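# Tie off the lantern cord, then remove the box beneath

## Task

Fasten the lantern's cord so that it keeps holding once the robot releases it, and after that move the box out from beneath the lantern. The lantern must end up still suspended from the peg, no lower than its starting height. It is breakable: the task counts as failed if at any moment it drops freely or sinks noticeably below where it began.

## Robot and tools

Robot: two arms, left_arm and right_arm, each ending in a two-finger parallel gripper. Fingers extend along the gripper's +z axis and close along its y axis. The reported hand position is the spot between the finger pads, roughly 1 cm short of the tips. Joint ranges in rad, base to tip: waist -2.618..3.054, shoulder 0..3.142, elbow 0..3.142 (fully straight at 2.901), wrist pitch -1.571..1.571, wrist yaw -1.571..1.571, wrist roll -2.094..2.094.

Frames: the scene frame sits at table-top height, centred between the nominal arm bases, with +z up, +x out across the table and left_arm toward +y. Arm names do not match image left/right. Actual bases: left_arm at (-0.020, +0.312, 0) m, right_arm at (+0.020, -0.363, 0) m, each yawed slightly (quat_wxyz near identity). All hand poses, velocities, Hand targets and wrist-camera poses are given in that arm's own base frame; fixed cameras and the table use the scene frame. Printed hand poses may be off by a few cm, more when reaching far.

execute_actions(actions, cameras): actions is a list of actions; each action is a list of up to 15 rows, one row per 1/30 s step, and a short action repeats its final row to fill 15 steps. Every row holds 14 numbers in [-1, 1], both arms always included: left dx, dy, dz, rx, ry, rz, opening, then right dx, dy, dz, rx, ry, rz, opening. The first six per arm are an offset (not a pose) from that arm's Hand target as it stood when the action began, along its base axes; every row counts from that same start, not from the previous row, but a new action or call starts from the updated Hand target, so repeating an offset moves further. Scale: 1.0 equals 0.6 m or 180 degrees; rx, ry, rz form one rotation vector, turning about the Hand target point. Opening is absolute: +1 fully open (0.094 m), -1 closed. Six zeros re-command the current Hand target. A 0 opening is a real command (half open), so resend the present opening to keep a gripper unchanged. cameras: list of names, ["all"], [] or null (null gives all images only when actions is empty).

move(target, speed, blend, opening_speed, grip_force, blocking, cameras): target is one 14-number row laid out as above, or a list of up to 15 such rows visited in turn; every row is an offset from the Hand targets at the move's start, same scale and axes. speed: path top speed in m/s, 0.002 to 2.9 (default 0.25), turning capped at twice that in rad/s; one value or one per target. blend: corner rounding in m for lists, 0 means stop at each point. opening_speed: how fast openings change, units of the -1..1 scale per second, at least 0.2; use it for gentle closing. grip_force: newtons per finger pad, 10 to 50, one value or one per arm; it persists, and lower values close slowly. blocking=false returns after about 0.5 s while motion continues. Paths are straight, end together, last 0.5 s to 10 s, and ignore obstacles and the other arm. Result adds a move: line such as done, off_target, moving, held or fault, plus limits=paced (pose clipped) or limits=held (steps withheld).

wait(seconds 0..10) lets the scene run holding commands. stop brakes a running move. zoom_image(camera, region=[x0, y0, x1, y1]) magnifies part of the newest image of cam_high, cam_low, cam_left_wrist or cam_right_wrist, region at most 504 px each way. finished_scene(scene) ends the current scene irreversibly; pass its number.

Results: end_effector_position (m) and end_effector_quat_wxyz per arm; Hand target (last command after clipping, the base for the next offsets); Tool commands; grip_measured on the opening scale (reads up to 2.5 mm wide when empty, a bit narrow under squeeze); Joint positions, last entry the opening in metres; joint torques (include gravity, offsets and noise); grip_effort_nm (motor effort, negative closing, not pad force); joint velocities; motor temperatures; per-step positions for action calls. The controller limits commanded orientation to 40 degrees from the measured one each step. Grippers often rest a few cm short of commands through friction and weight; resend or add the missing offset.

Cameras: cam_high, cam_low (fixed) and the two wrist cameras, 896x504 each. Supplied calibrations are approximate; fixed cameras may have shifted a few mm or degrees.

Avoid: letting the lantern drop or sag, hitting the peg, table or fixed stand, fast contacts, hard presses, objects leaving the table, arms or grippers colliding or one gripper closing on the other's fingers, strain on wrist-camera cables, and routing a path near an arm's own base. A blocked arm keeps pushing until you command its target back. Loads, stretched poses and unreachable targets heat motors: MOTOR HOT appears at 75 C, at 90 C the arm folds and idles, at 100 C it goes limp. Loose objects may occasionally get nudged by the scene.

Each tool is called after "Call:" by a JSON object that holds its "api" and its "payload", one argument or row to a line.

## Session

Call:
{"api": "execute_actions", "payload": {
  "actions": []
}}

Scene clock: 0.00 s.
left_arm: end_effector_position=(+0.4080, -0.0140, +0.1041) grip_measured=+1.000 grip_effort_nm=n/a end_effector_quat_wxyz=(+0.597, +0.042, +0.801, +0.006) | right_arm: end_effector_position=(+0.3998, -0.0145, +0.0962) grip_measured=+1.000 grip_effort_nm=n/a end_effector_quat_wxyz=(+0.592, +0.065, +0.796, -0.105)
Joint positions: left_arm=[-0.032 1.583 0.384 0.906 0.01 0.065 0.094] | right_arm=[0.123 1.629 0.367 0.961 0.365 0.016 0.094]
Joint velocities: within noise
Joint torques (N m): no reading
Motor temperatures (°C): left_arm=[23 26 26 28 25 26 26] | right_arm=[26 27 28 27 24 25 22]
Heat: left arm: 28 °C; right arm: 28 °C.
Hand target: left_arm +0.4077, -0.0140, +0.1027; +0.593, +0.042, +0.804, +0.005 | right_arm +0.4005, -0.0146, +0.0978; +0.593, +0.066, +0.796, -0.106
Tool commands: left_gripper/opening=+1.0 right_gripper/opening=+1.0
camera_calibration:
cam_left_wrist: T_world_to_cam=[[-0.0633074, -0.997052, -0.0433417, 0.0159272], [-0.638502, 0.0738423, -0.766069, 0.382667], [0.767012, -0.0208241, -0.641295, -0.158661], [0, 0, 0, 1]] pos_world=[0.367037, -0.0156807, 0.192091]
cam_right_wrist: T_world_to_cam=[[-0.212056, -0.971972, 0.101504, 0.0621547], [-0.654396, 0.0640892, -0.753431, 0.375054], [0.725808, -0.226194, -0.649645, -0.14095], [0, 0, 0, 1]] pos_world=[0.360917, 0.00449372, 0.184701]

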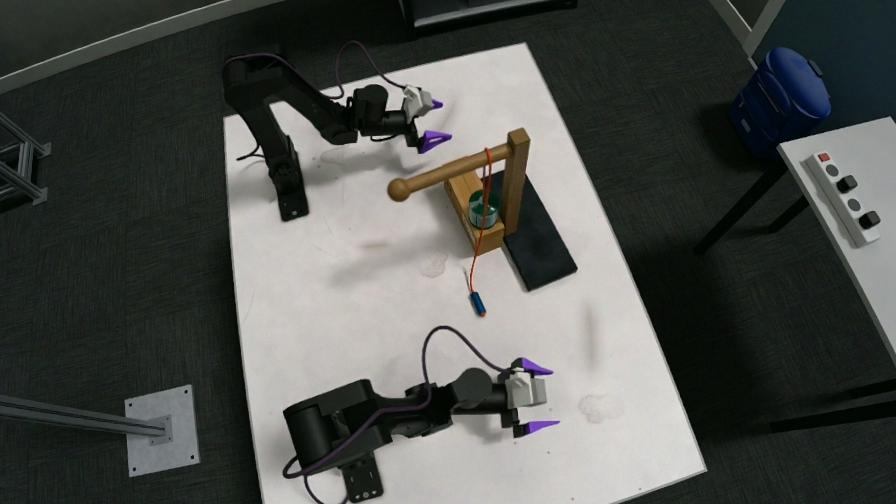

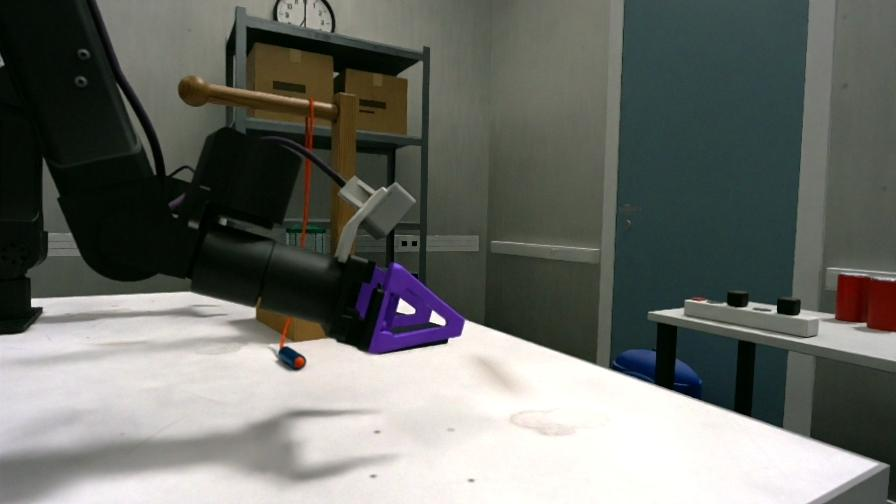

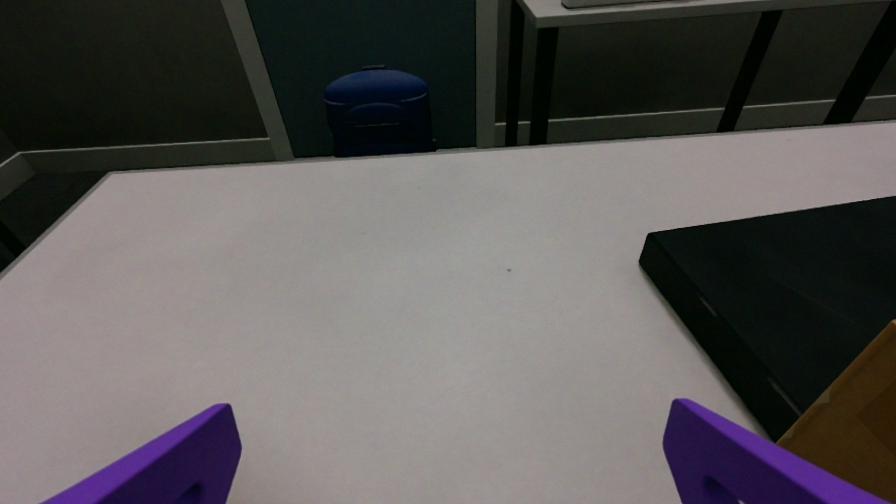

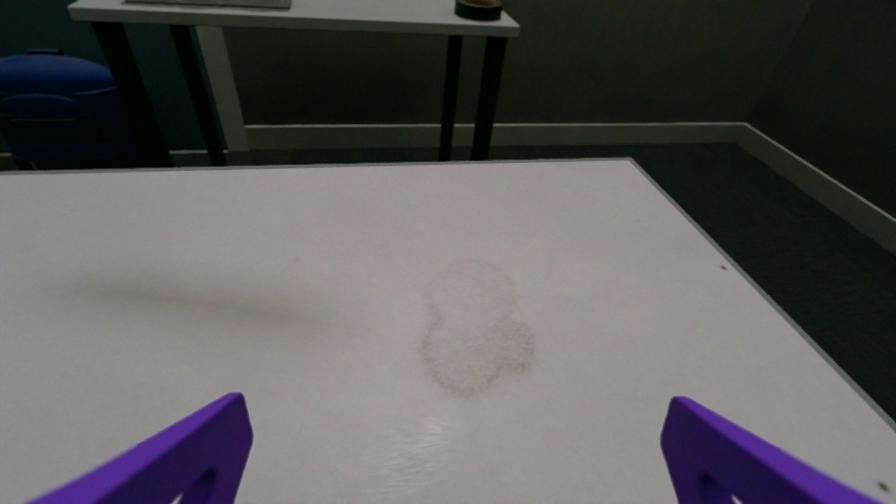

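Call:
{"api": "move", "payload": {
  "target": [-0.18,-0.127,0.287,-0.0758,-0.0694,-0.369,0.3,-0.3675,0.258,0.17,0.0252,-0.0907,0.13,1],
  "speed": 0.2,
  "cameras": ["all"]
}}

Scene clock: 12.13 s.
left_arm: end_effector_position=(+0.2981, -0.0903, +0.2731) grip_measured=+0.302 grip_effort_nm=-0.06 end_effector_quat_wxyz=(+0.581, +0.404, +0.582, -0.400) | right_arm: end_effector_position=(+0.1807, +0.1391, +0.1925) grip_measured=+1.000 grip_effort_nm=0.03 end_effector_quat_wxyz=(+0.703, -0.067, +0.706, +0.052)
Joint positions: left_arm=[0.319 1.267 0.669 0.483 1.528 0.12 0.061] | right_arm=[1.535 0.537 0.063 0.449 1.367 0.005 0.094]
Joint torques (N m): left_arm=[-0.13 -3.86 7.17 1.49 0.12 -0.04] | right_arm=[0.58 1.62 8.4 1.44 0.11 -0.03]
Heat: left arm: 31 °C; right arm: 29 °C.
Hand target: left_arm +0.2998, -0.0902, +0.2750; +0.579, +0.406, +0.579, -0.405 | right_arm +0.1799, +0.1402, +0.1998; +0.705, -0.059, +0.704, +0.058
Off the commanded pose: left_arm 0.002 m, 1 deg | right_arm 0.007 m, 1 deg.
move: done
camera_calibration:
cam_left_wrist: T_world_to_cam=[[-0.937804, -0.347027, 0.00981417, 0.245147], [-0.146543, 0.370073, -0.917372, 0.369054], [0.314721, -0.861753, -0.39791, 0.0249121], [0, 0, 0, 1]] pos_world=[0.276142, -0.0300358, 0.346066]
cam_right_wrist: T_world_to_cam=[[0.18026, -0.98299, 0.0351792, 0.0985322], [-0.407637, -0.107206, -0.906829, 0.303195], [0.895175, 0.149124, -0.420028, -0.0115515], [0, 0, 0, 1]] pos_world=[0.116173, 0.131083, 0.266628]

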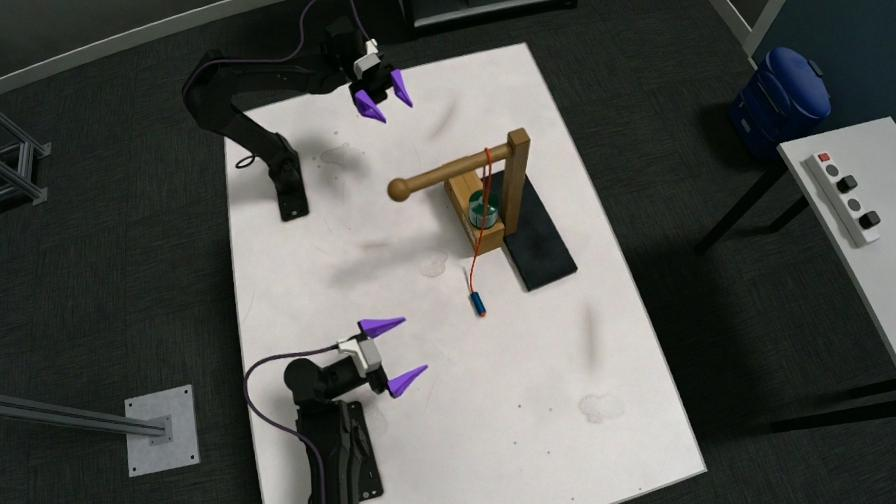

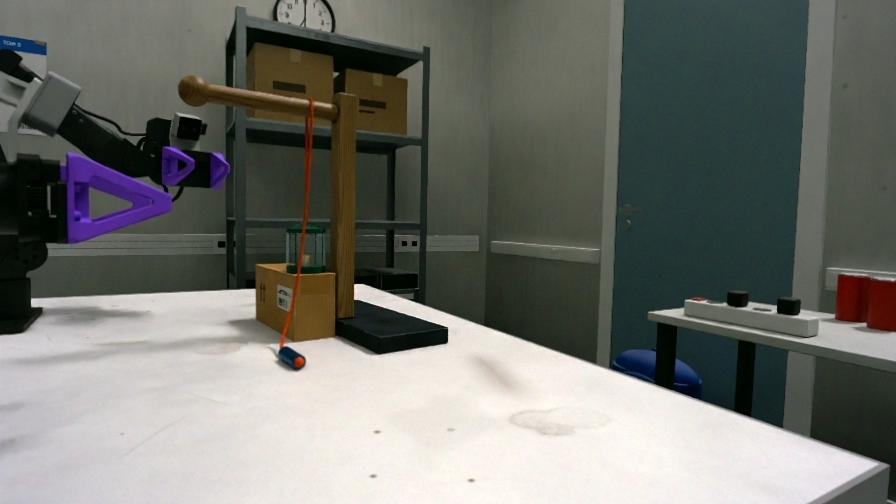

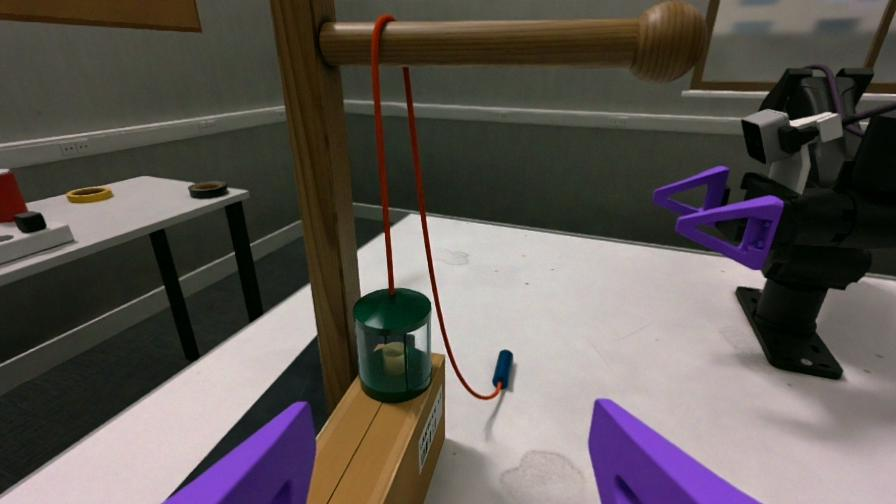

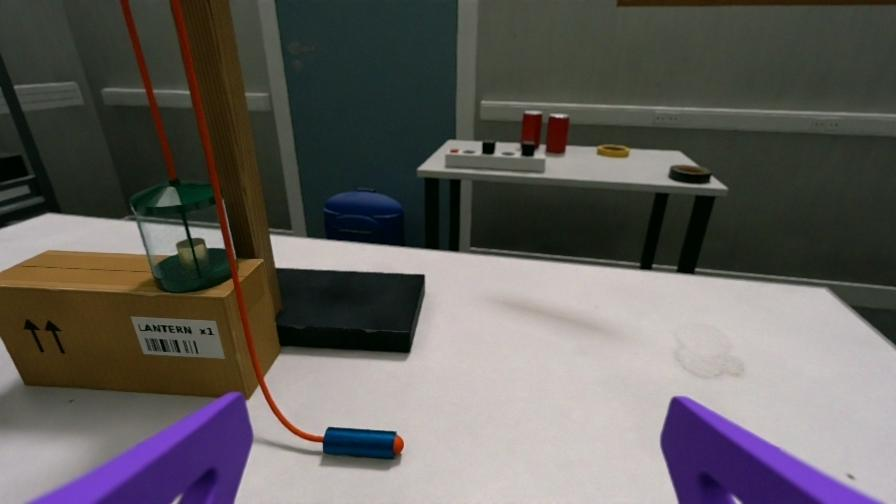

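Call:
{"api": "move", "payload": {
  "target": [0.163,-0.273,-0.108,0,0,0,0.3,0.25,0.12,-0.083,-0.431,0.327,0.371,0],
  "speed": 0.15,
  "cameras": ["all"]
}}

Scene clock: 28.07 s.
left_arm: end_effector_position=(+0.3915, -0.2507, +0.2138) grip_measured=+0.302 grip_effort_nm=-0.06 end_effector_quat_wxyz=(+0.581, +0.409, +0.576, -0.404) | right_arm: end_effector_position=(+0.3294, +0.2094, +0.1519) grip_measured=+0.001 grip_effort_nm=-0.04 end_effector_quat_wxyz=(-0.007, +0.739, -0.673, +0.000)
Joint positions: left_arm=[-0.243 1.79 0.847 0.946 0.982 0.007 0.061] | right_arm=[0.562 2.041 1.994 -1.511 -0.003 -1.102 0.047]
Joint torques (N m): left_arm=[-0.51 -7.92 6.87 1.84 -0.16 -0.07] | right_arm=[0.55 -8.35 7.9 0.36 0.02 -0.09]
Heat: left arm: 32 °C; right arm: 31 °C.
Hand target: left_arm +0.3974, -0.2541, +0.2101; +0.579, +0.406, +0.579, -0.405 | right_arm +0.3300, +0.2122, +0.1500; +0.000, +0.744, -0.668, +0.000
Off the commanded pose: left_arm 0.008 m, 1 deg | right_arm 0.004 m, 1 deg.
move: done
camera_calibration:
cam_left_wrist: T_world_to_cam=[[-0.943217, -0.332148, 0.00436387, 0.284641], [-0.133926, 0.368229, -0.920039, 0.382824], [0.303982, -0.868381, -0.391803, -0.16515], [0, 0, 0, 1]] pos_world=[0.369951, -0.189837, 0.286264]
cam_right_wrist: T_world_to_cam=[[0.994095, 0.108486, -0.00251072, -0.348579], [0.100103, -0.907857, 0.407154, 0.135254], [0.041891, -0.405001, -0.913356, 0.299812], [0, 0, 0, 1]] pos_world=[0.320422, 0.282031, 0.217891]

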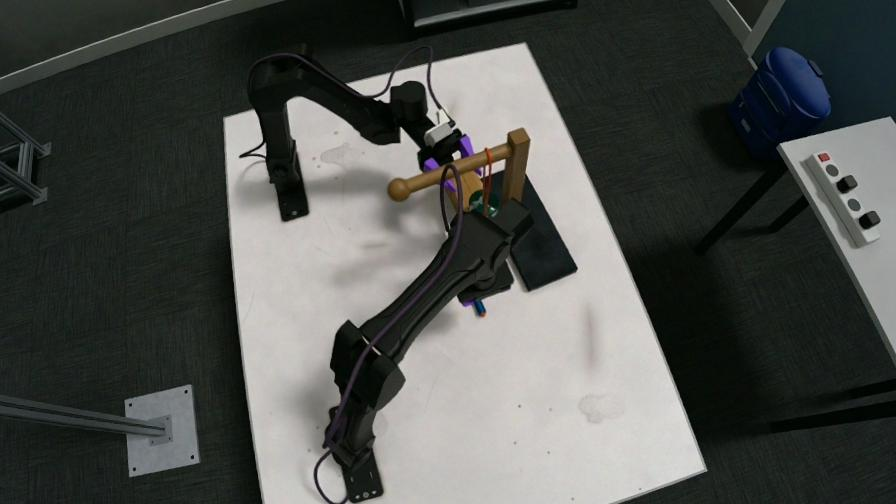

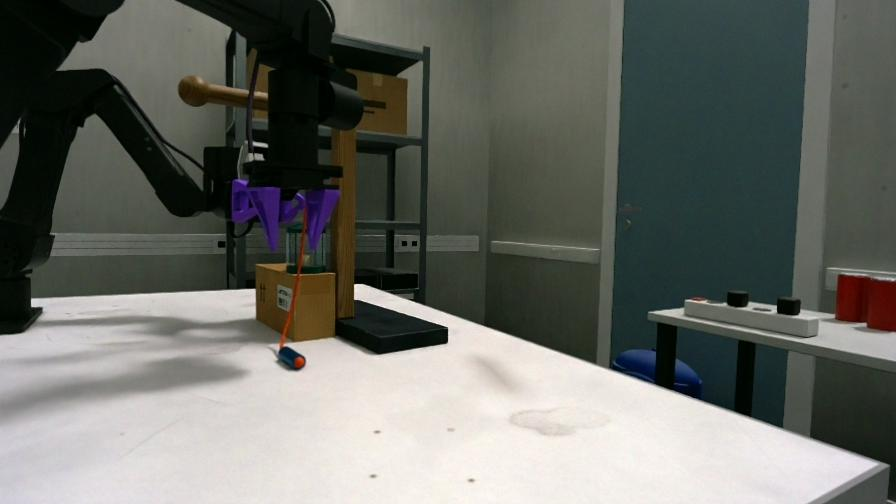

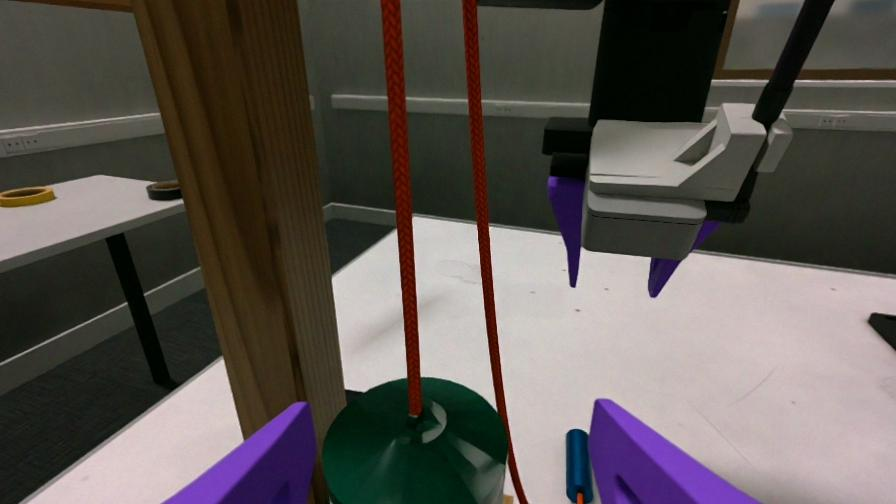

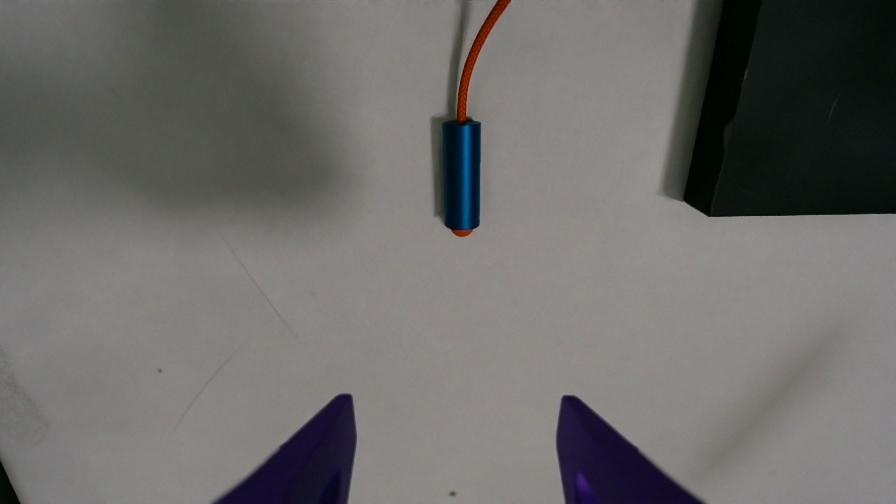

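Call:
{"api": "move", "payload": {
  "target": [0.056,-0.124,0,0,0,0,0.3,0.006,0.026,-0.18,0,0,0,0.2],
  "speed": 0.1,
  "cameras": ["all"]
}}

Scene clock: 31.07 s.
left_arm: end_effector_position=(+0.4242, -0.3245, +0.2220) grip_measured=+0.302 grip_effort_nm=-0.06 end_effector_quat_wxyz=(+0.590, +0.412, +0.565, -0.403) | right_arm: end_effector_position=(+0.3364, +0.2270, +0.0519) grip_measured=+0.199 grip_effort_nm=0.10 end_effector_quat_wxyz=(-0.010, +0.744, -0.668, +0.001)
Joint positions: left_arm=[-0.405 1.959 1.096 0.895 0.823 0.007 0.061] | right_arm=[0.59 2.098 1.68 -1.134 -0.003 -1.089 0.056]
Joint torques (N m): left_arm=[-0.31 -9.76 7.32 1.68 -0.16 -0.09] | right_arm=[0.55 -9.18 5.29 0.55 0.03 0.07]
Heat: left arm: 32 °C; right arm: 31 °C.
Hand target: left_arm +0.4311, -0.3284, +0.2101; +0.579, +0.406, +0.579, -0.405 | right_arm +0.3336, +0.2279, +0.0420; +0.000, +0.744, -0.668, +0.000
Off the commanded pose: left_arm 0.014 m, 2 deg | right_arm 0.010 m, 1 deg.
move: off_target (left_arm)
camera_calibration:
cam_left_wrist: T_world_to_cam=[[-0.943954, -0.329685, -0.016088, 0.296491], [-0.109075, 0.357563, -0.927497, 0.409575], [0.311534, -0.87376, -0.373483, -0.244966], [0, 0, 0, 1]] pos_world=[0.400863, -0.262742, 0.293159]
cam_right_wrist: T_world_to_cam=[[0.992467, 0.122452, 0.00384355, -0.360663], [0.11043, -0.907727, 0.404768, 0.187909], [0.0530538, -0.401295, -0.914411, 0.21081], [0, 0, 0, 1]] pos_world=[0.326012, 0.299331, 0.118093]

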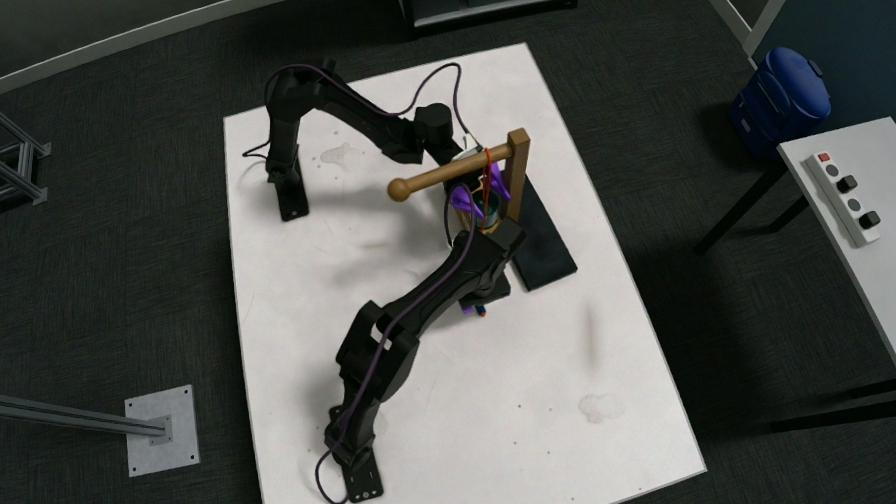

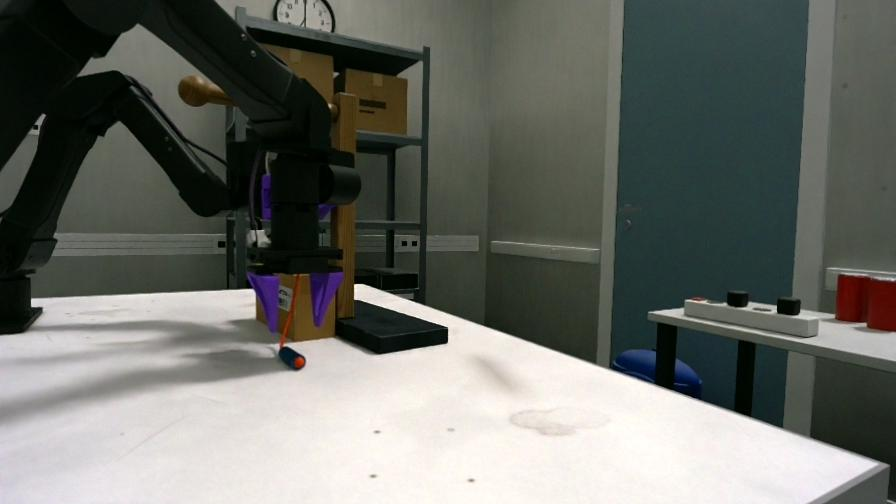

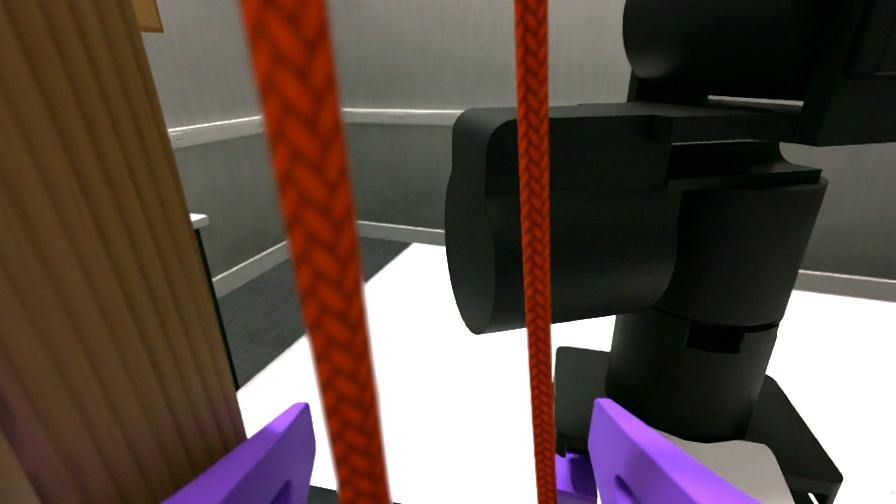

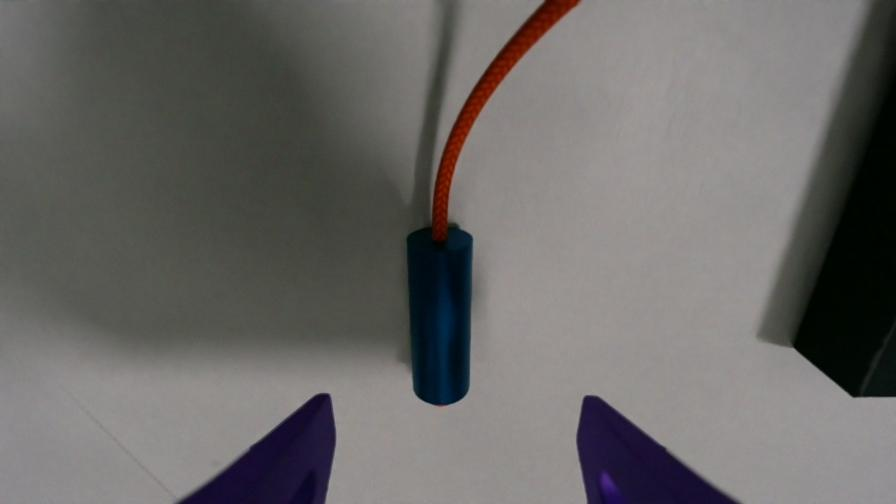

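Call:
{"api": "move", "payload": {
  "target": [0.01,0.022,0,0,0,0,0.0,-0.005,0.002,-0.057,0,0,0,0.0],
  "speed": 0.05,
  "cameras": ["cam_left_wrist","cam_right_wrist","cam_low"]
}}

Scene clock: 34.60 s.
left_arm: end_effector_position=(+0.4294, -0.3147, +0.2219) grip_measured=+0.001 grip_effort_nm=-0.06 end_effector_quat_wxyz=(+0.592, +0.409, +0.568, -0.401) | right_arm: end_effector_position=(+0.3353, +0.2286, +0.0195) grip_measured=+0.001 grip_effort_nm=-0.04 end_effector_quat_wxyz=(-0.012, +0.744, -0.669, +0.002)
Joint positions: left_arm=[-0.379 1.959 1.096 0.894 0.84 0.006 0.047] | right_arm=[0.595 2.123 1.587 -1.01 -0.002 -1.082 0.047]
Joint torques (N m): left_arm=[0.5 -9.59 7.49 1.67 0 -0.07] | right_arm=[0.66 -9.01 5.07 0.56 0.02 0.07]
Heat: left arm: 32 °C; right arm: 30 °C.
Hand target: left_arm +0.4371, -0.3153, +0.2101; +0.579, +0.406, +0.579, -0.405 | right_arm +0.3306, +0.2290, +0.0078; +0.000, +0.744, -0.668, +0.000
Off the commanded pose: left_arm 0.014 m, 2 deg | right_arm 0.013 m, 1 deg.
move: off_target (left_arm, right_arm)
camera_calibration:
cam_left_wrist: T_world_to_cam=[[-0.941164, -0.337616, -0.0150098, 0.300854], [-0.113251, 0.35693, -0.927241, 0.408007], [0.318408, -0.870986, -0.374165, -0.239941], [0, 0, 0, 1]] pos_world=[0.40576, -0.253042, 0.293059]
cam_right_wrist: T_world_to_cam=[[0.992624, 0.120946, 0.00839202, -0.359416], [0.107339, -0.908905, 0.402951, 0.20404], [0.0563629, -0.399078, -0.915183, 0.180179], [0, 0, 0, 1]] pos_world=[0.324708, 0.300828, 0.0856951]
Images, in order (width x height): cam_low 896x504, cam_left_wrist 896x504, cam_right_wrist 896x504.

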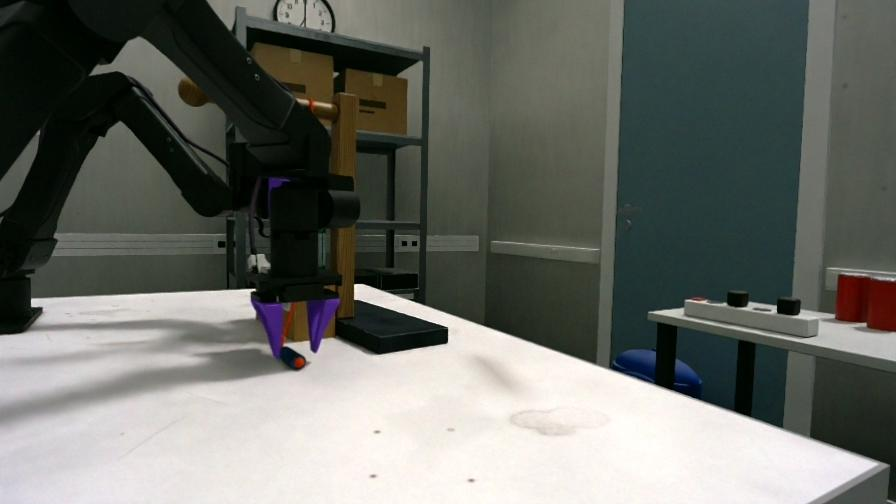

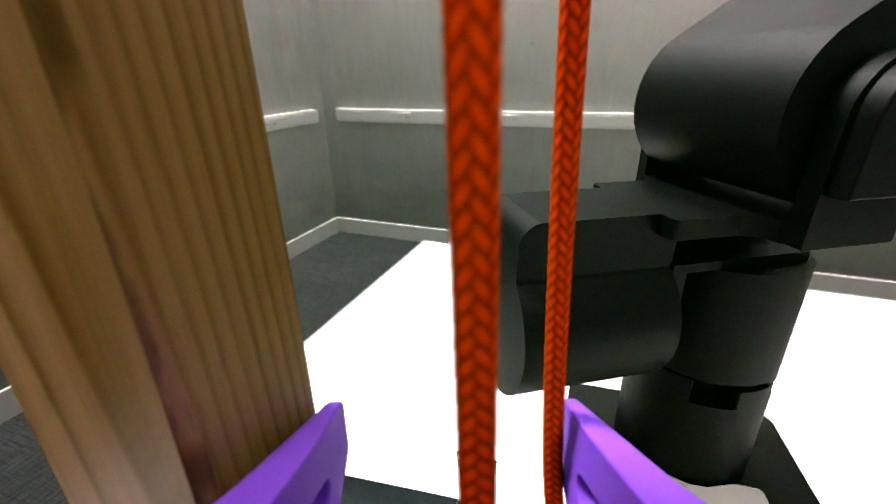

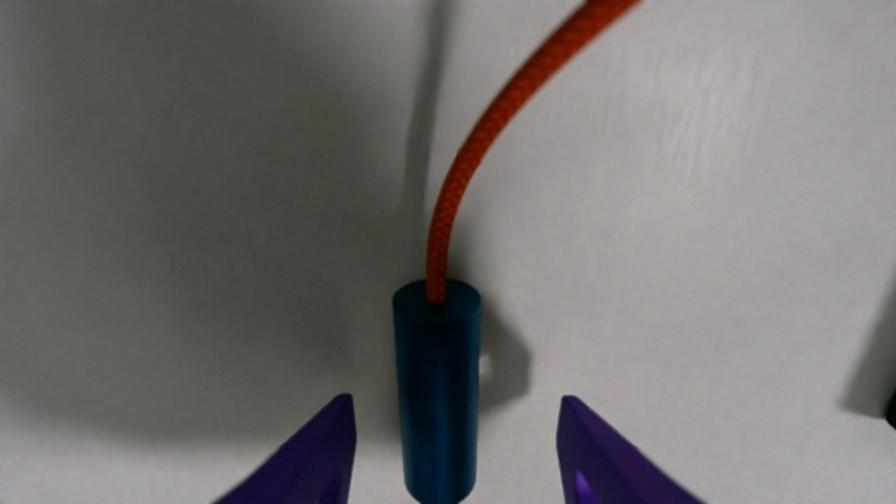

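Call:
{"api": "move", "payload": {
  "target": [-0.004,0.02,0,0,0,0,0.0,-0.005,0,-0.013,0,0,0,0.0],
  "speed": 0.04
}}

Call:
{"api": "move", "payload": {
  "target": [0,0,0,0,0,0,-0.5,0,0,0,0,0,0,-0.5],
  "opening_speed": 0.6,
  "cameras": ["cam_left_wrist","cam_right_wrist","cam_low"]
}}

Scene clock: 37.17 s.
left_arm: end_effector_position=(+0.4313, -0.3066, +0.2218) grip_measured=+0.001 grip_effort_nm=-0.05 end_effector_quat_wxyz=(+0.590, +0.412, +0.566, -0.403) | right_arm: end_effector_position=(+0.3326, +0.2295, +0.0124) grip_measured=+0.001 grip_effort_nm=-0.04 end_effector_quat_wxyz=(-0.013, +0.744, -0.668, +0.002)
Joint positions: left_arm=[-0.356 1.959 1.096 0.894 0.872 0.006 0.047] | right_arm=[0.601 2.123 1.558 -0.978 -0.002 -1.078 0.047]
Joint torques (N m): left_arm=[0.69 -11.29 5.24 1.74 -0.04 -0.06] | right_arm=[0.54 -8.91 4.92 0.58 0.02 0.07]
Heat: left arm: 32 °C; right arm: 30 °C.
Hand target: left_arm +0.4347, -0.3032, +0.2101; +0.579, +0.406, +0.579, -0.405 | right_arm +0.3276, +0.2289, +0.0000; +0.000, +0.744, -0.668, +0.000
Off the commanded pose: left_arm 0.013 m, 2 deg | right_arm 0.013 m, 2 deg.
move: off_target (left_arm, right_arm)

Scene clock: 38.20 s.
left_arm: end_effector_position=(+0.4313, -0.3066, +0.2218) grip_measured=-0.499 grip_effort_nm=-0.06 end_effector_quat_wxyz=(+0.590, +0.412, +0.566, -0.403) | right_arm: end_effector_position=(+0.3328, +0.2296, +0.0124) grip_measured=-0.499 grip_effort_nm=-0.04 end_effector_quat_wxyz=(-0.014, +0.744, -0.668, +0.002)
Joint positions: left_arm=[-0.356 1.959 1.096 0.894 0.872 0.006 0.024] | right_arm=[0.601 2.123 1.558 -0.978 -0.002 -1.078 0.024]
Joint torques (N m): left_arm=[0.7 -11.3 5.24 1.75 -0.05 -0.06] | right_arm=[0.58 -8.9 4.92 0.57 0.02 0.07]
Heat: left arm: 32 °C; right arm: 30 °C.
Hand target: left_arm +0.4347, -0.3032, +0.2101; +0.579, +0.406, +0.579, -0.405 | right_arm +0.3276, +0.2290, +0.0000; +0.000, +0.744, -0.668, +0.000
Off the commanded pose: left_arm 0.013 m, 2 deg | right_arm 0.013 m, 2 deg.
move: off_target (left_arm, right_arm)
camera_calibration:
cam_left_wrist: T_world_to_cam=[[-0.943953, -0.329725, -0.0153066, 0.308946], [-0.110232, 0.358611, -0.926956, 0.404345], [0.311129, -0.873316, -0.374858, -0.230966], [0, 0, 0, 1]] pos_world=[0.408063, -0.244842, 0.292959]
cam_right_wrist: T_world_to_cam=[[0.992416, 0.122419, 0.0111848, -0.357282], [0.107644, -0.909355, 0.401853, 0.208061], [0.0593654, -0.397602, -0.915636, 0.173006], [0, 0, 0, 1]] pos_world=[0.321905, 0.301727, 0.0787961]
Images, in order (width x height): cam_low 896x504, cam_left_wrist 896x504, cam_right_wrist 896x504.

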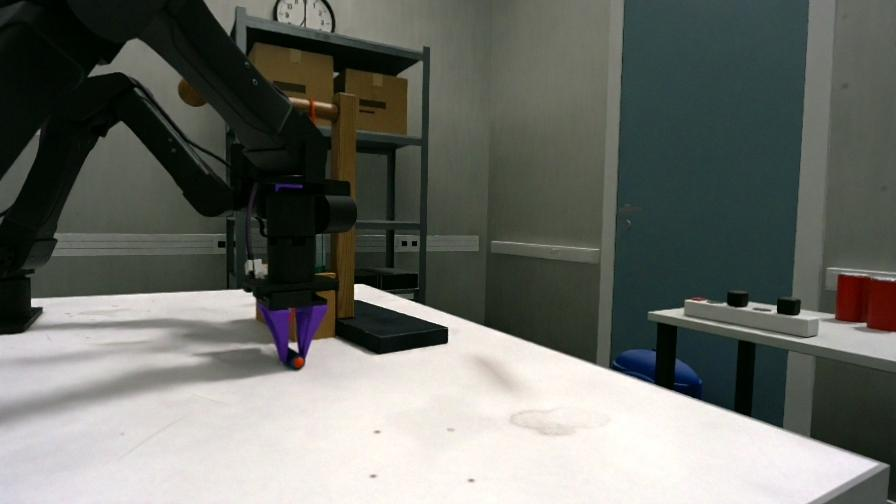

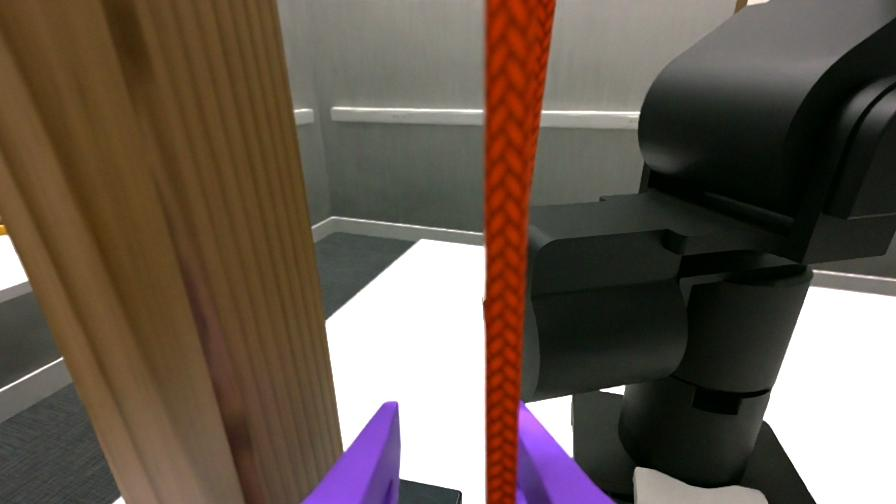

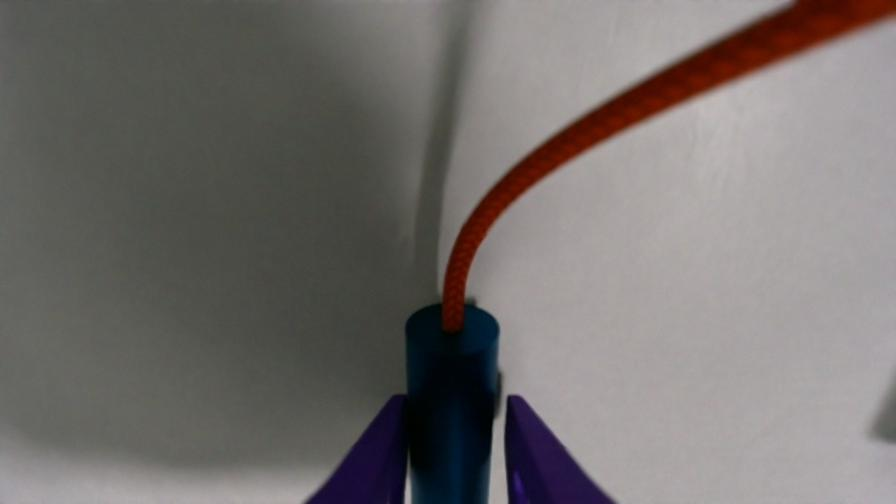

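Call:
{"api": "move", "payload": {
  "target": [0,0,0,0,0,0,-1,0,0,0,0,0,0,-0.75],
  "opening_speed": 0.6,
  "grip_force": [50,50],
  "cameras": ["cam_left_wrist","cam_right_wrist"]
}}

Scene clock: 40.17 s.
left_arm: end_effector_position=(+0.4313, -0.3066, +0.2218) grip_measured=-0.960 grip_effort_nm=-0.93 end_effector_quat_wxyz=(+0.590, +0.412, +0.566, -0.403) | right_arm: end_effector_position=(+0.3329, +0.2296, +0.0124) grip_measured=-0.614 grip_effort_nm=-1.00 end_effector_quat_wxyz=(-0.014, +0.744, -0.668, +0.003)
Joint positions: left_arm=[-0.356 1.959 1.096 0.894 0.872 0.005 0.002] | right_arm=[0.601 2.123 1.558 -0.977 -0.001 -1.078 0.018]
Joint torques (N m): left_arm=[0.66 -11.28 5.27 1.73 -0.06 -0.05] | right_arm=[0.55 -8.9 4.9 0.56 0.02 0.07]
Heat: left arm: 32 °C; right arm: 30 °C.
Hand target: left_arm +0.4347, -0.3032, +0.2101; +0.579, +0.406, +0.580, -0.405 | right_arm +0.3276, +0.2289, +0.0000; +0.000, +0.744, -0.668, +0.000
Off the commanded pose: left_arm 0.013 m, 2 deg | right_arm 0.014 m, 2 deg.
move: off_target (left_arm, right_arm)
camera_calibration:
cam_left_wrist: T_world_to_cam=[[-0.943975, -0.329684, -0.0148425, 0.308923], [-0.110617, 0.358459, -0.926969, 0.40448], [0.310927, -0.873393, -0.374845, -0.230937], [0, 0, 0, 1]] pos_world=[0.408163, -0.244842, 0.292959]
cam_right_wrist: T_world_to_cam=[[0.992462, 0.121995, 0.0116871, -0.357307], [0.107047, -0.909363, 0.401996, 0.208234], [0.0596695, -0.397714, -0.915567, 0.172931], [0, 0, 0, 1]] pos_world=[0.322004, 0.301727, 0.0787962]
Images, in order (width x height): cam_left_wrist 896x504, cam_right_wrist 896x504.

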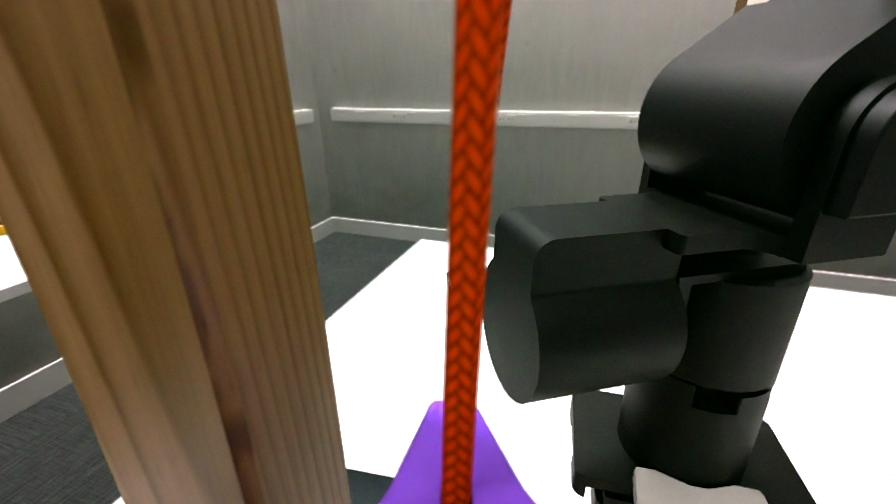

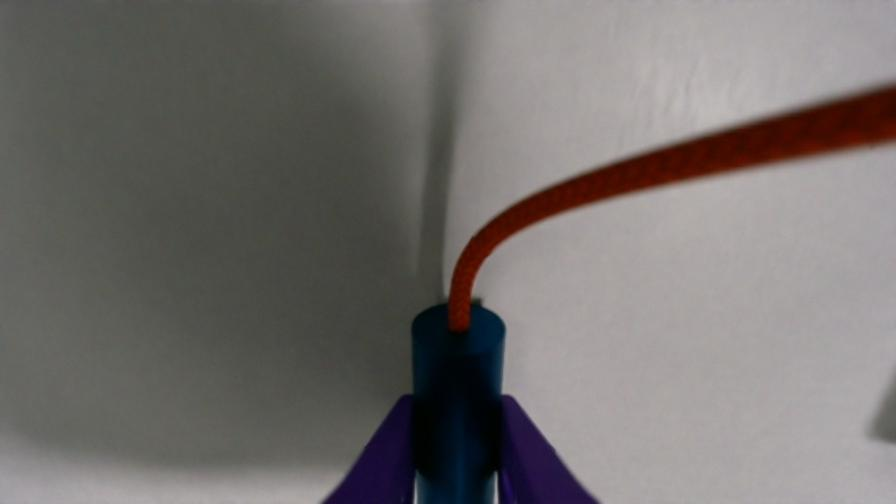

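Call:
{"api": "move", "payload": {
  "target": [
    [0,0,0.1,0,0,0,-1,0,0,0.13,0,0,0,-0.78],
    [0,0,0.2,0,0,0,-1,-0.046,-0.115,0.27,0.431,-0.327,-0.371,-0.78]
  ],
  "speed": [0.05,0.15],
  "cameras": ["all"]
}}

Scene clock: 51.70 s.
left_arm: end_effector_position=(+0.4369, -0.3089, +0.2860) grip_measured=-0.963 grip_effort_nm=-1.01 end_effector_quat_wxyz=(+0.542, +0.398, +0.612, -0.416) | right_arm: end_effector_position=(+0.3024, +0.1609, +0.1660) grip_measured=-0.614 grip_effort_nm=-1.00 end_effector_quat_wxyz=(+0.707, -0.060, +0.703, +0.058)
Joint positions: left_arm=[-0.356 1.835 1.322 0.41 0.873 0.002 0.002] | right_arm=[0.805 1.41 0.153 1.264 0.638 -0.007 0.018]
Joint torques (N m): left_arm=[0.61 -17.48 9.35 2.11 -0.01 0] | right_arm=[0.57 -2.62 4.15 1.88 0.1 0.07]
Motor temperatures (°C): left_arm=[23 30 29 33 25 26 27] | right_arm=[26 29 30 29 24 25 23]
Heat: left arm: 33 °C; right arm: 30 °C.
Hand target: left_arm +0.4347, -0.3033, +0.3301; +0.579, +0.406, +0.579, -0.405 | right_arm +0.3000, +0.1600, +0.1620; +0.705, -0.059, +0.705, +0.058
Off the commanded pose: left_arm 0.044 m, 6 deg | right_arm 0.005 m, 0 deg.
move: off_target (left_arm)
camera_calibration:
cam_left_wrist: T_world_to_cam=[[-0.939396, -0.330074, 0.0926652, 0.281476], [-0.228265, 0.400515, -0.887402, 0.518568], [0.255795, -0.854774, -0.451587, -0.158797], [0, 0, 0, 1]] pos_world=[0.423407, -0.250522, 0.362385]
cam_right_wrist: T_world_to_cam=[[0.178615, -0.983756, 0.0178862, 0.102434], [-0.401135, -0.089407, -0.911645, 0.327121], [0.898436, 0.155659, -0.410588, -0.138515], [0, 0, 0, 1]] pos_world=[0.23737, 0.151578, 0.239513]

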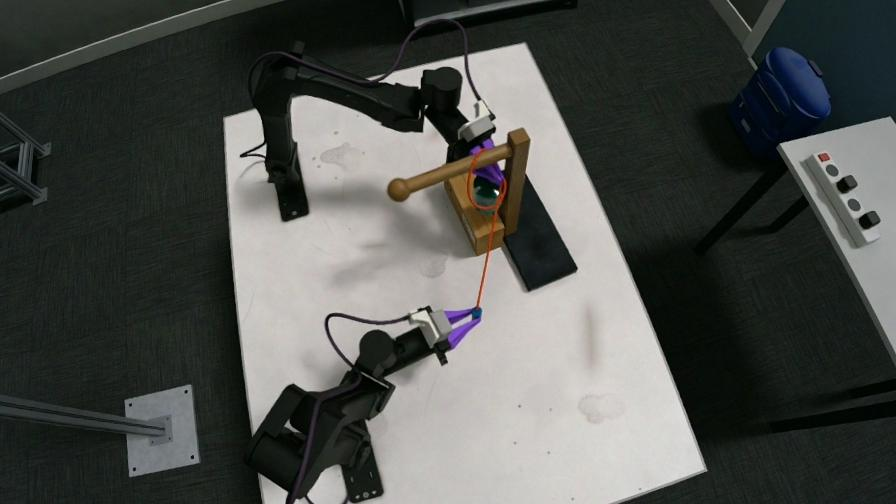

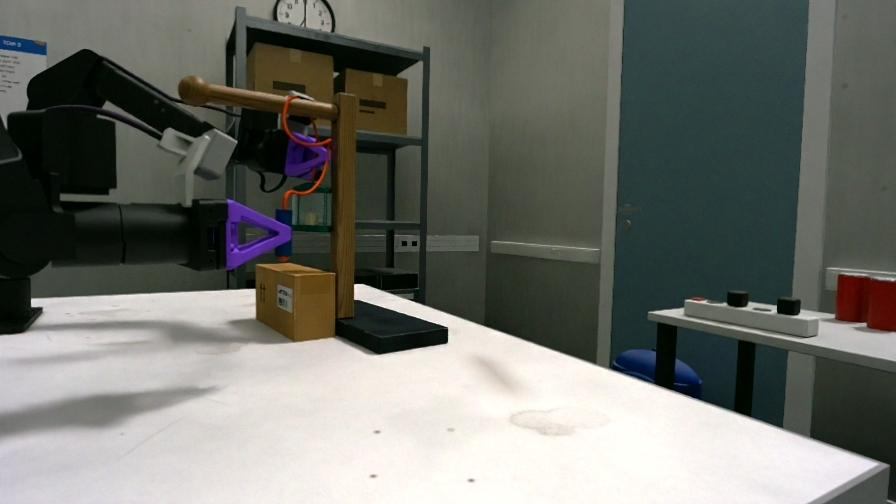

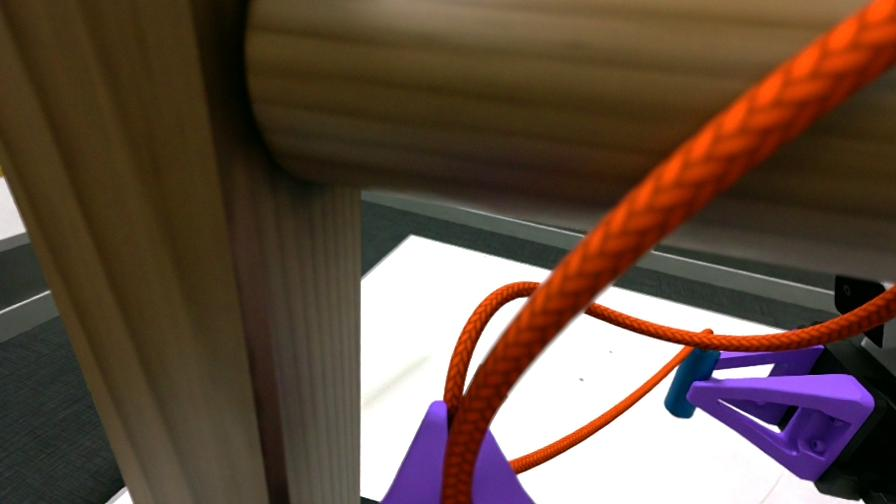

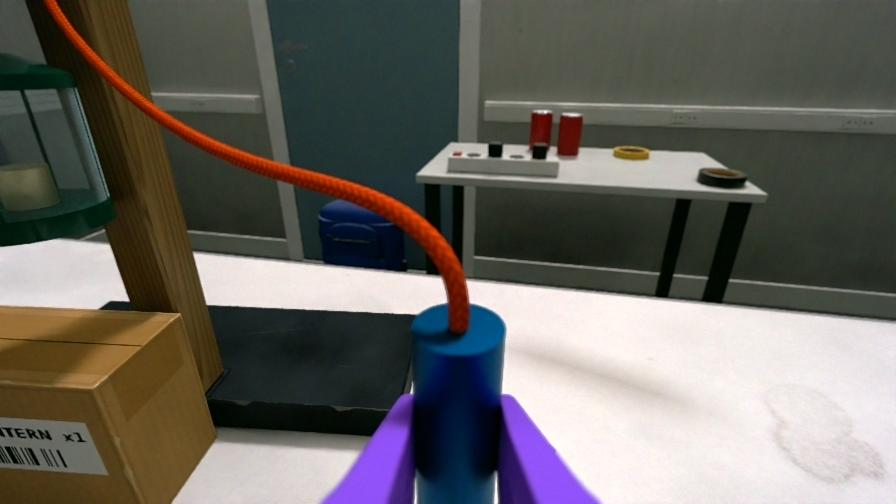

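Call:
{"api": "move", "payload": {
  "target": [0,0,-0.19,0,0,0,-1,0,0,0,0,0,0,-0.78],
  "speed": 0.05
}}

Call:
{"api": "move", "payload": {
  "target": [0,0,-0.012,0,0,0,-1,0,0,0,0,0,0,-0.78],
  "speed": 0.02,
  "cameras": ["cam_low","cam_left_wrist"]
}}

Scene clock: 61.00 s.
left_arm: end_effector_position=(+0.4308, -0.3066, +0.2244) grip_measured=-0.963 grip_effort_nm=-1.01 end_effector_quat_wxyz=(+0.576, +0.408, +0.580, -0.408) | right_arm: end_effector_position=(+0.3024, +0.1608, +0.1663) grip_measured=-0.614 grip_effort_nm=-1.00 end_effector_quat_wxyz=(+0.707, -0.059, +0.702, +0.058)
Joint positions: left_arm=[-0.356 1.936 1.11 0.82 0.873 0.002 0.002] | right_arm=[0.805 1.41 0.153 1.265 0.638 -0.007 0.018]
Joint torques (N m): left_arm=[0.72 -10.45 5.05 2.32 -0.04 0] | right_arm=[0.54 -2.61 4.12 1.86 0.09 0.08]
Heat: left arm: 35 °C; right arm: 30 °C.
Hand target: left_arm +0.4347, -0.3032, +0.2160; +0.579, +0.406, +0.580, -0.405 | right_arm +0.3000, +0.1600, +0.1621; +0.705, -0.059, +0.705, +0.058
Off the commanded pose: left_arm 0.010 m, 1 deg | right_arm 0.005 m, 0 deg.
move: done

Scene clock: 61.90 s.
left_arm: end_effector_position=(+0.4309, -0.3067, +0.2239) grip_measured=-0.963 grip_effort_nm=-1.01 end_effector_quat_wxyz=(+0.584, +0.410, +0.571, -0.406) | right_arm: end_effector_position=(+0.3024, +0.1608, +0.1663) grip_measured=-0.614 grip_effort_nm=-1.00 end_effector_quat_wxyz=(+0.707, -0.059, +0.702, +0.058)
Joint positions: left_arm=[-0.356 1.948 1.102 0.865 0.873 0.002 0.002] | right_arm=[0.805 1.41 0.153 1.265 0.638 -0.007 0.018]
Joint torques (N m): left_arm=[0.65 -10.15 4.67 2.07 -0.06 0] | right_arm=[0.55 -2.55 4.08 1.88 0.09 0.07]
Heat: left arm: 35 °C; right arm: 30 °C.
Hand target: left_arm +0.4347, -0.3033, +0.2088; +0.579, +0.406, +0.580, -0.405 | right_arm +0.3000, +0.1600, +0.1621; +0.705, -0.059, +0.705, +0.058
Off the commanded pose: left_arm 0.016 m, 1 deg | right_arm 0.005 m, 0 deg.
move: off_target (left_arm)
camera_calibration:
cam_left_wrist: T_world_to_cam=[[-0.94462, -0.328164, -0.00148474, 0.306301], [-0.124231, 0.361779, -0.923949, 0.412667], [0.303744, -0.872596, -0.382512, -0.225033], [0, 0, 0, 1]] pos_world=[0.408956, -0.24514, 0.295661]
Images, in order (width x height): cam_low 896x504, cam_left_wrist 896x504.

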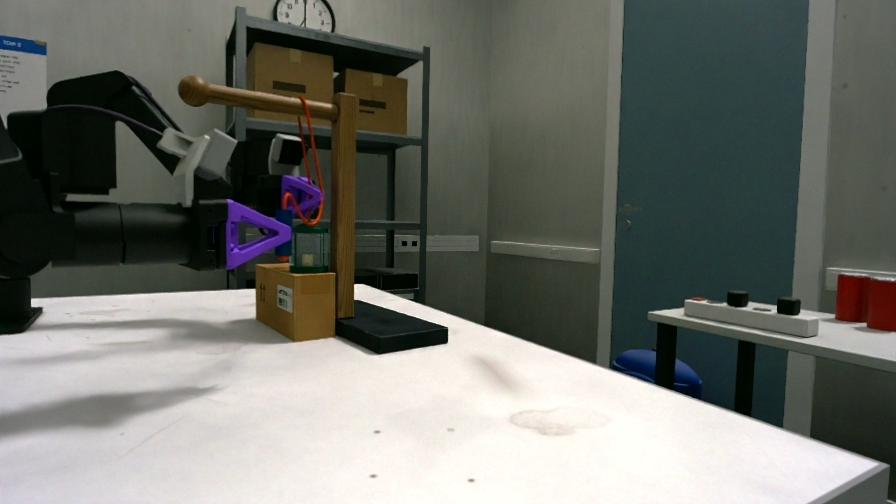

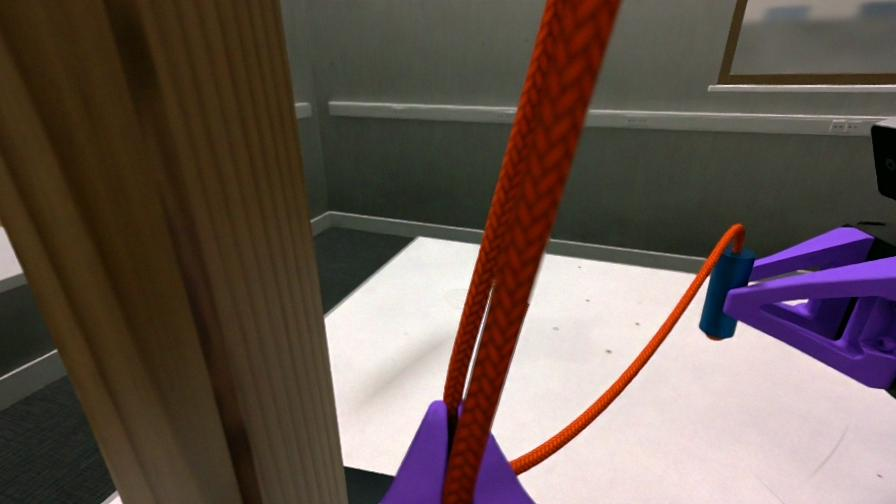

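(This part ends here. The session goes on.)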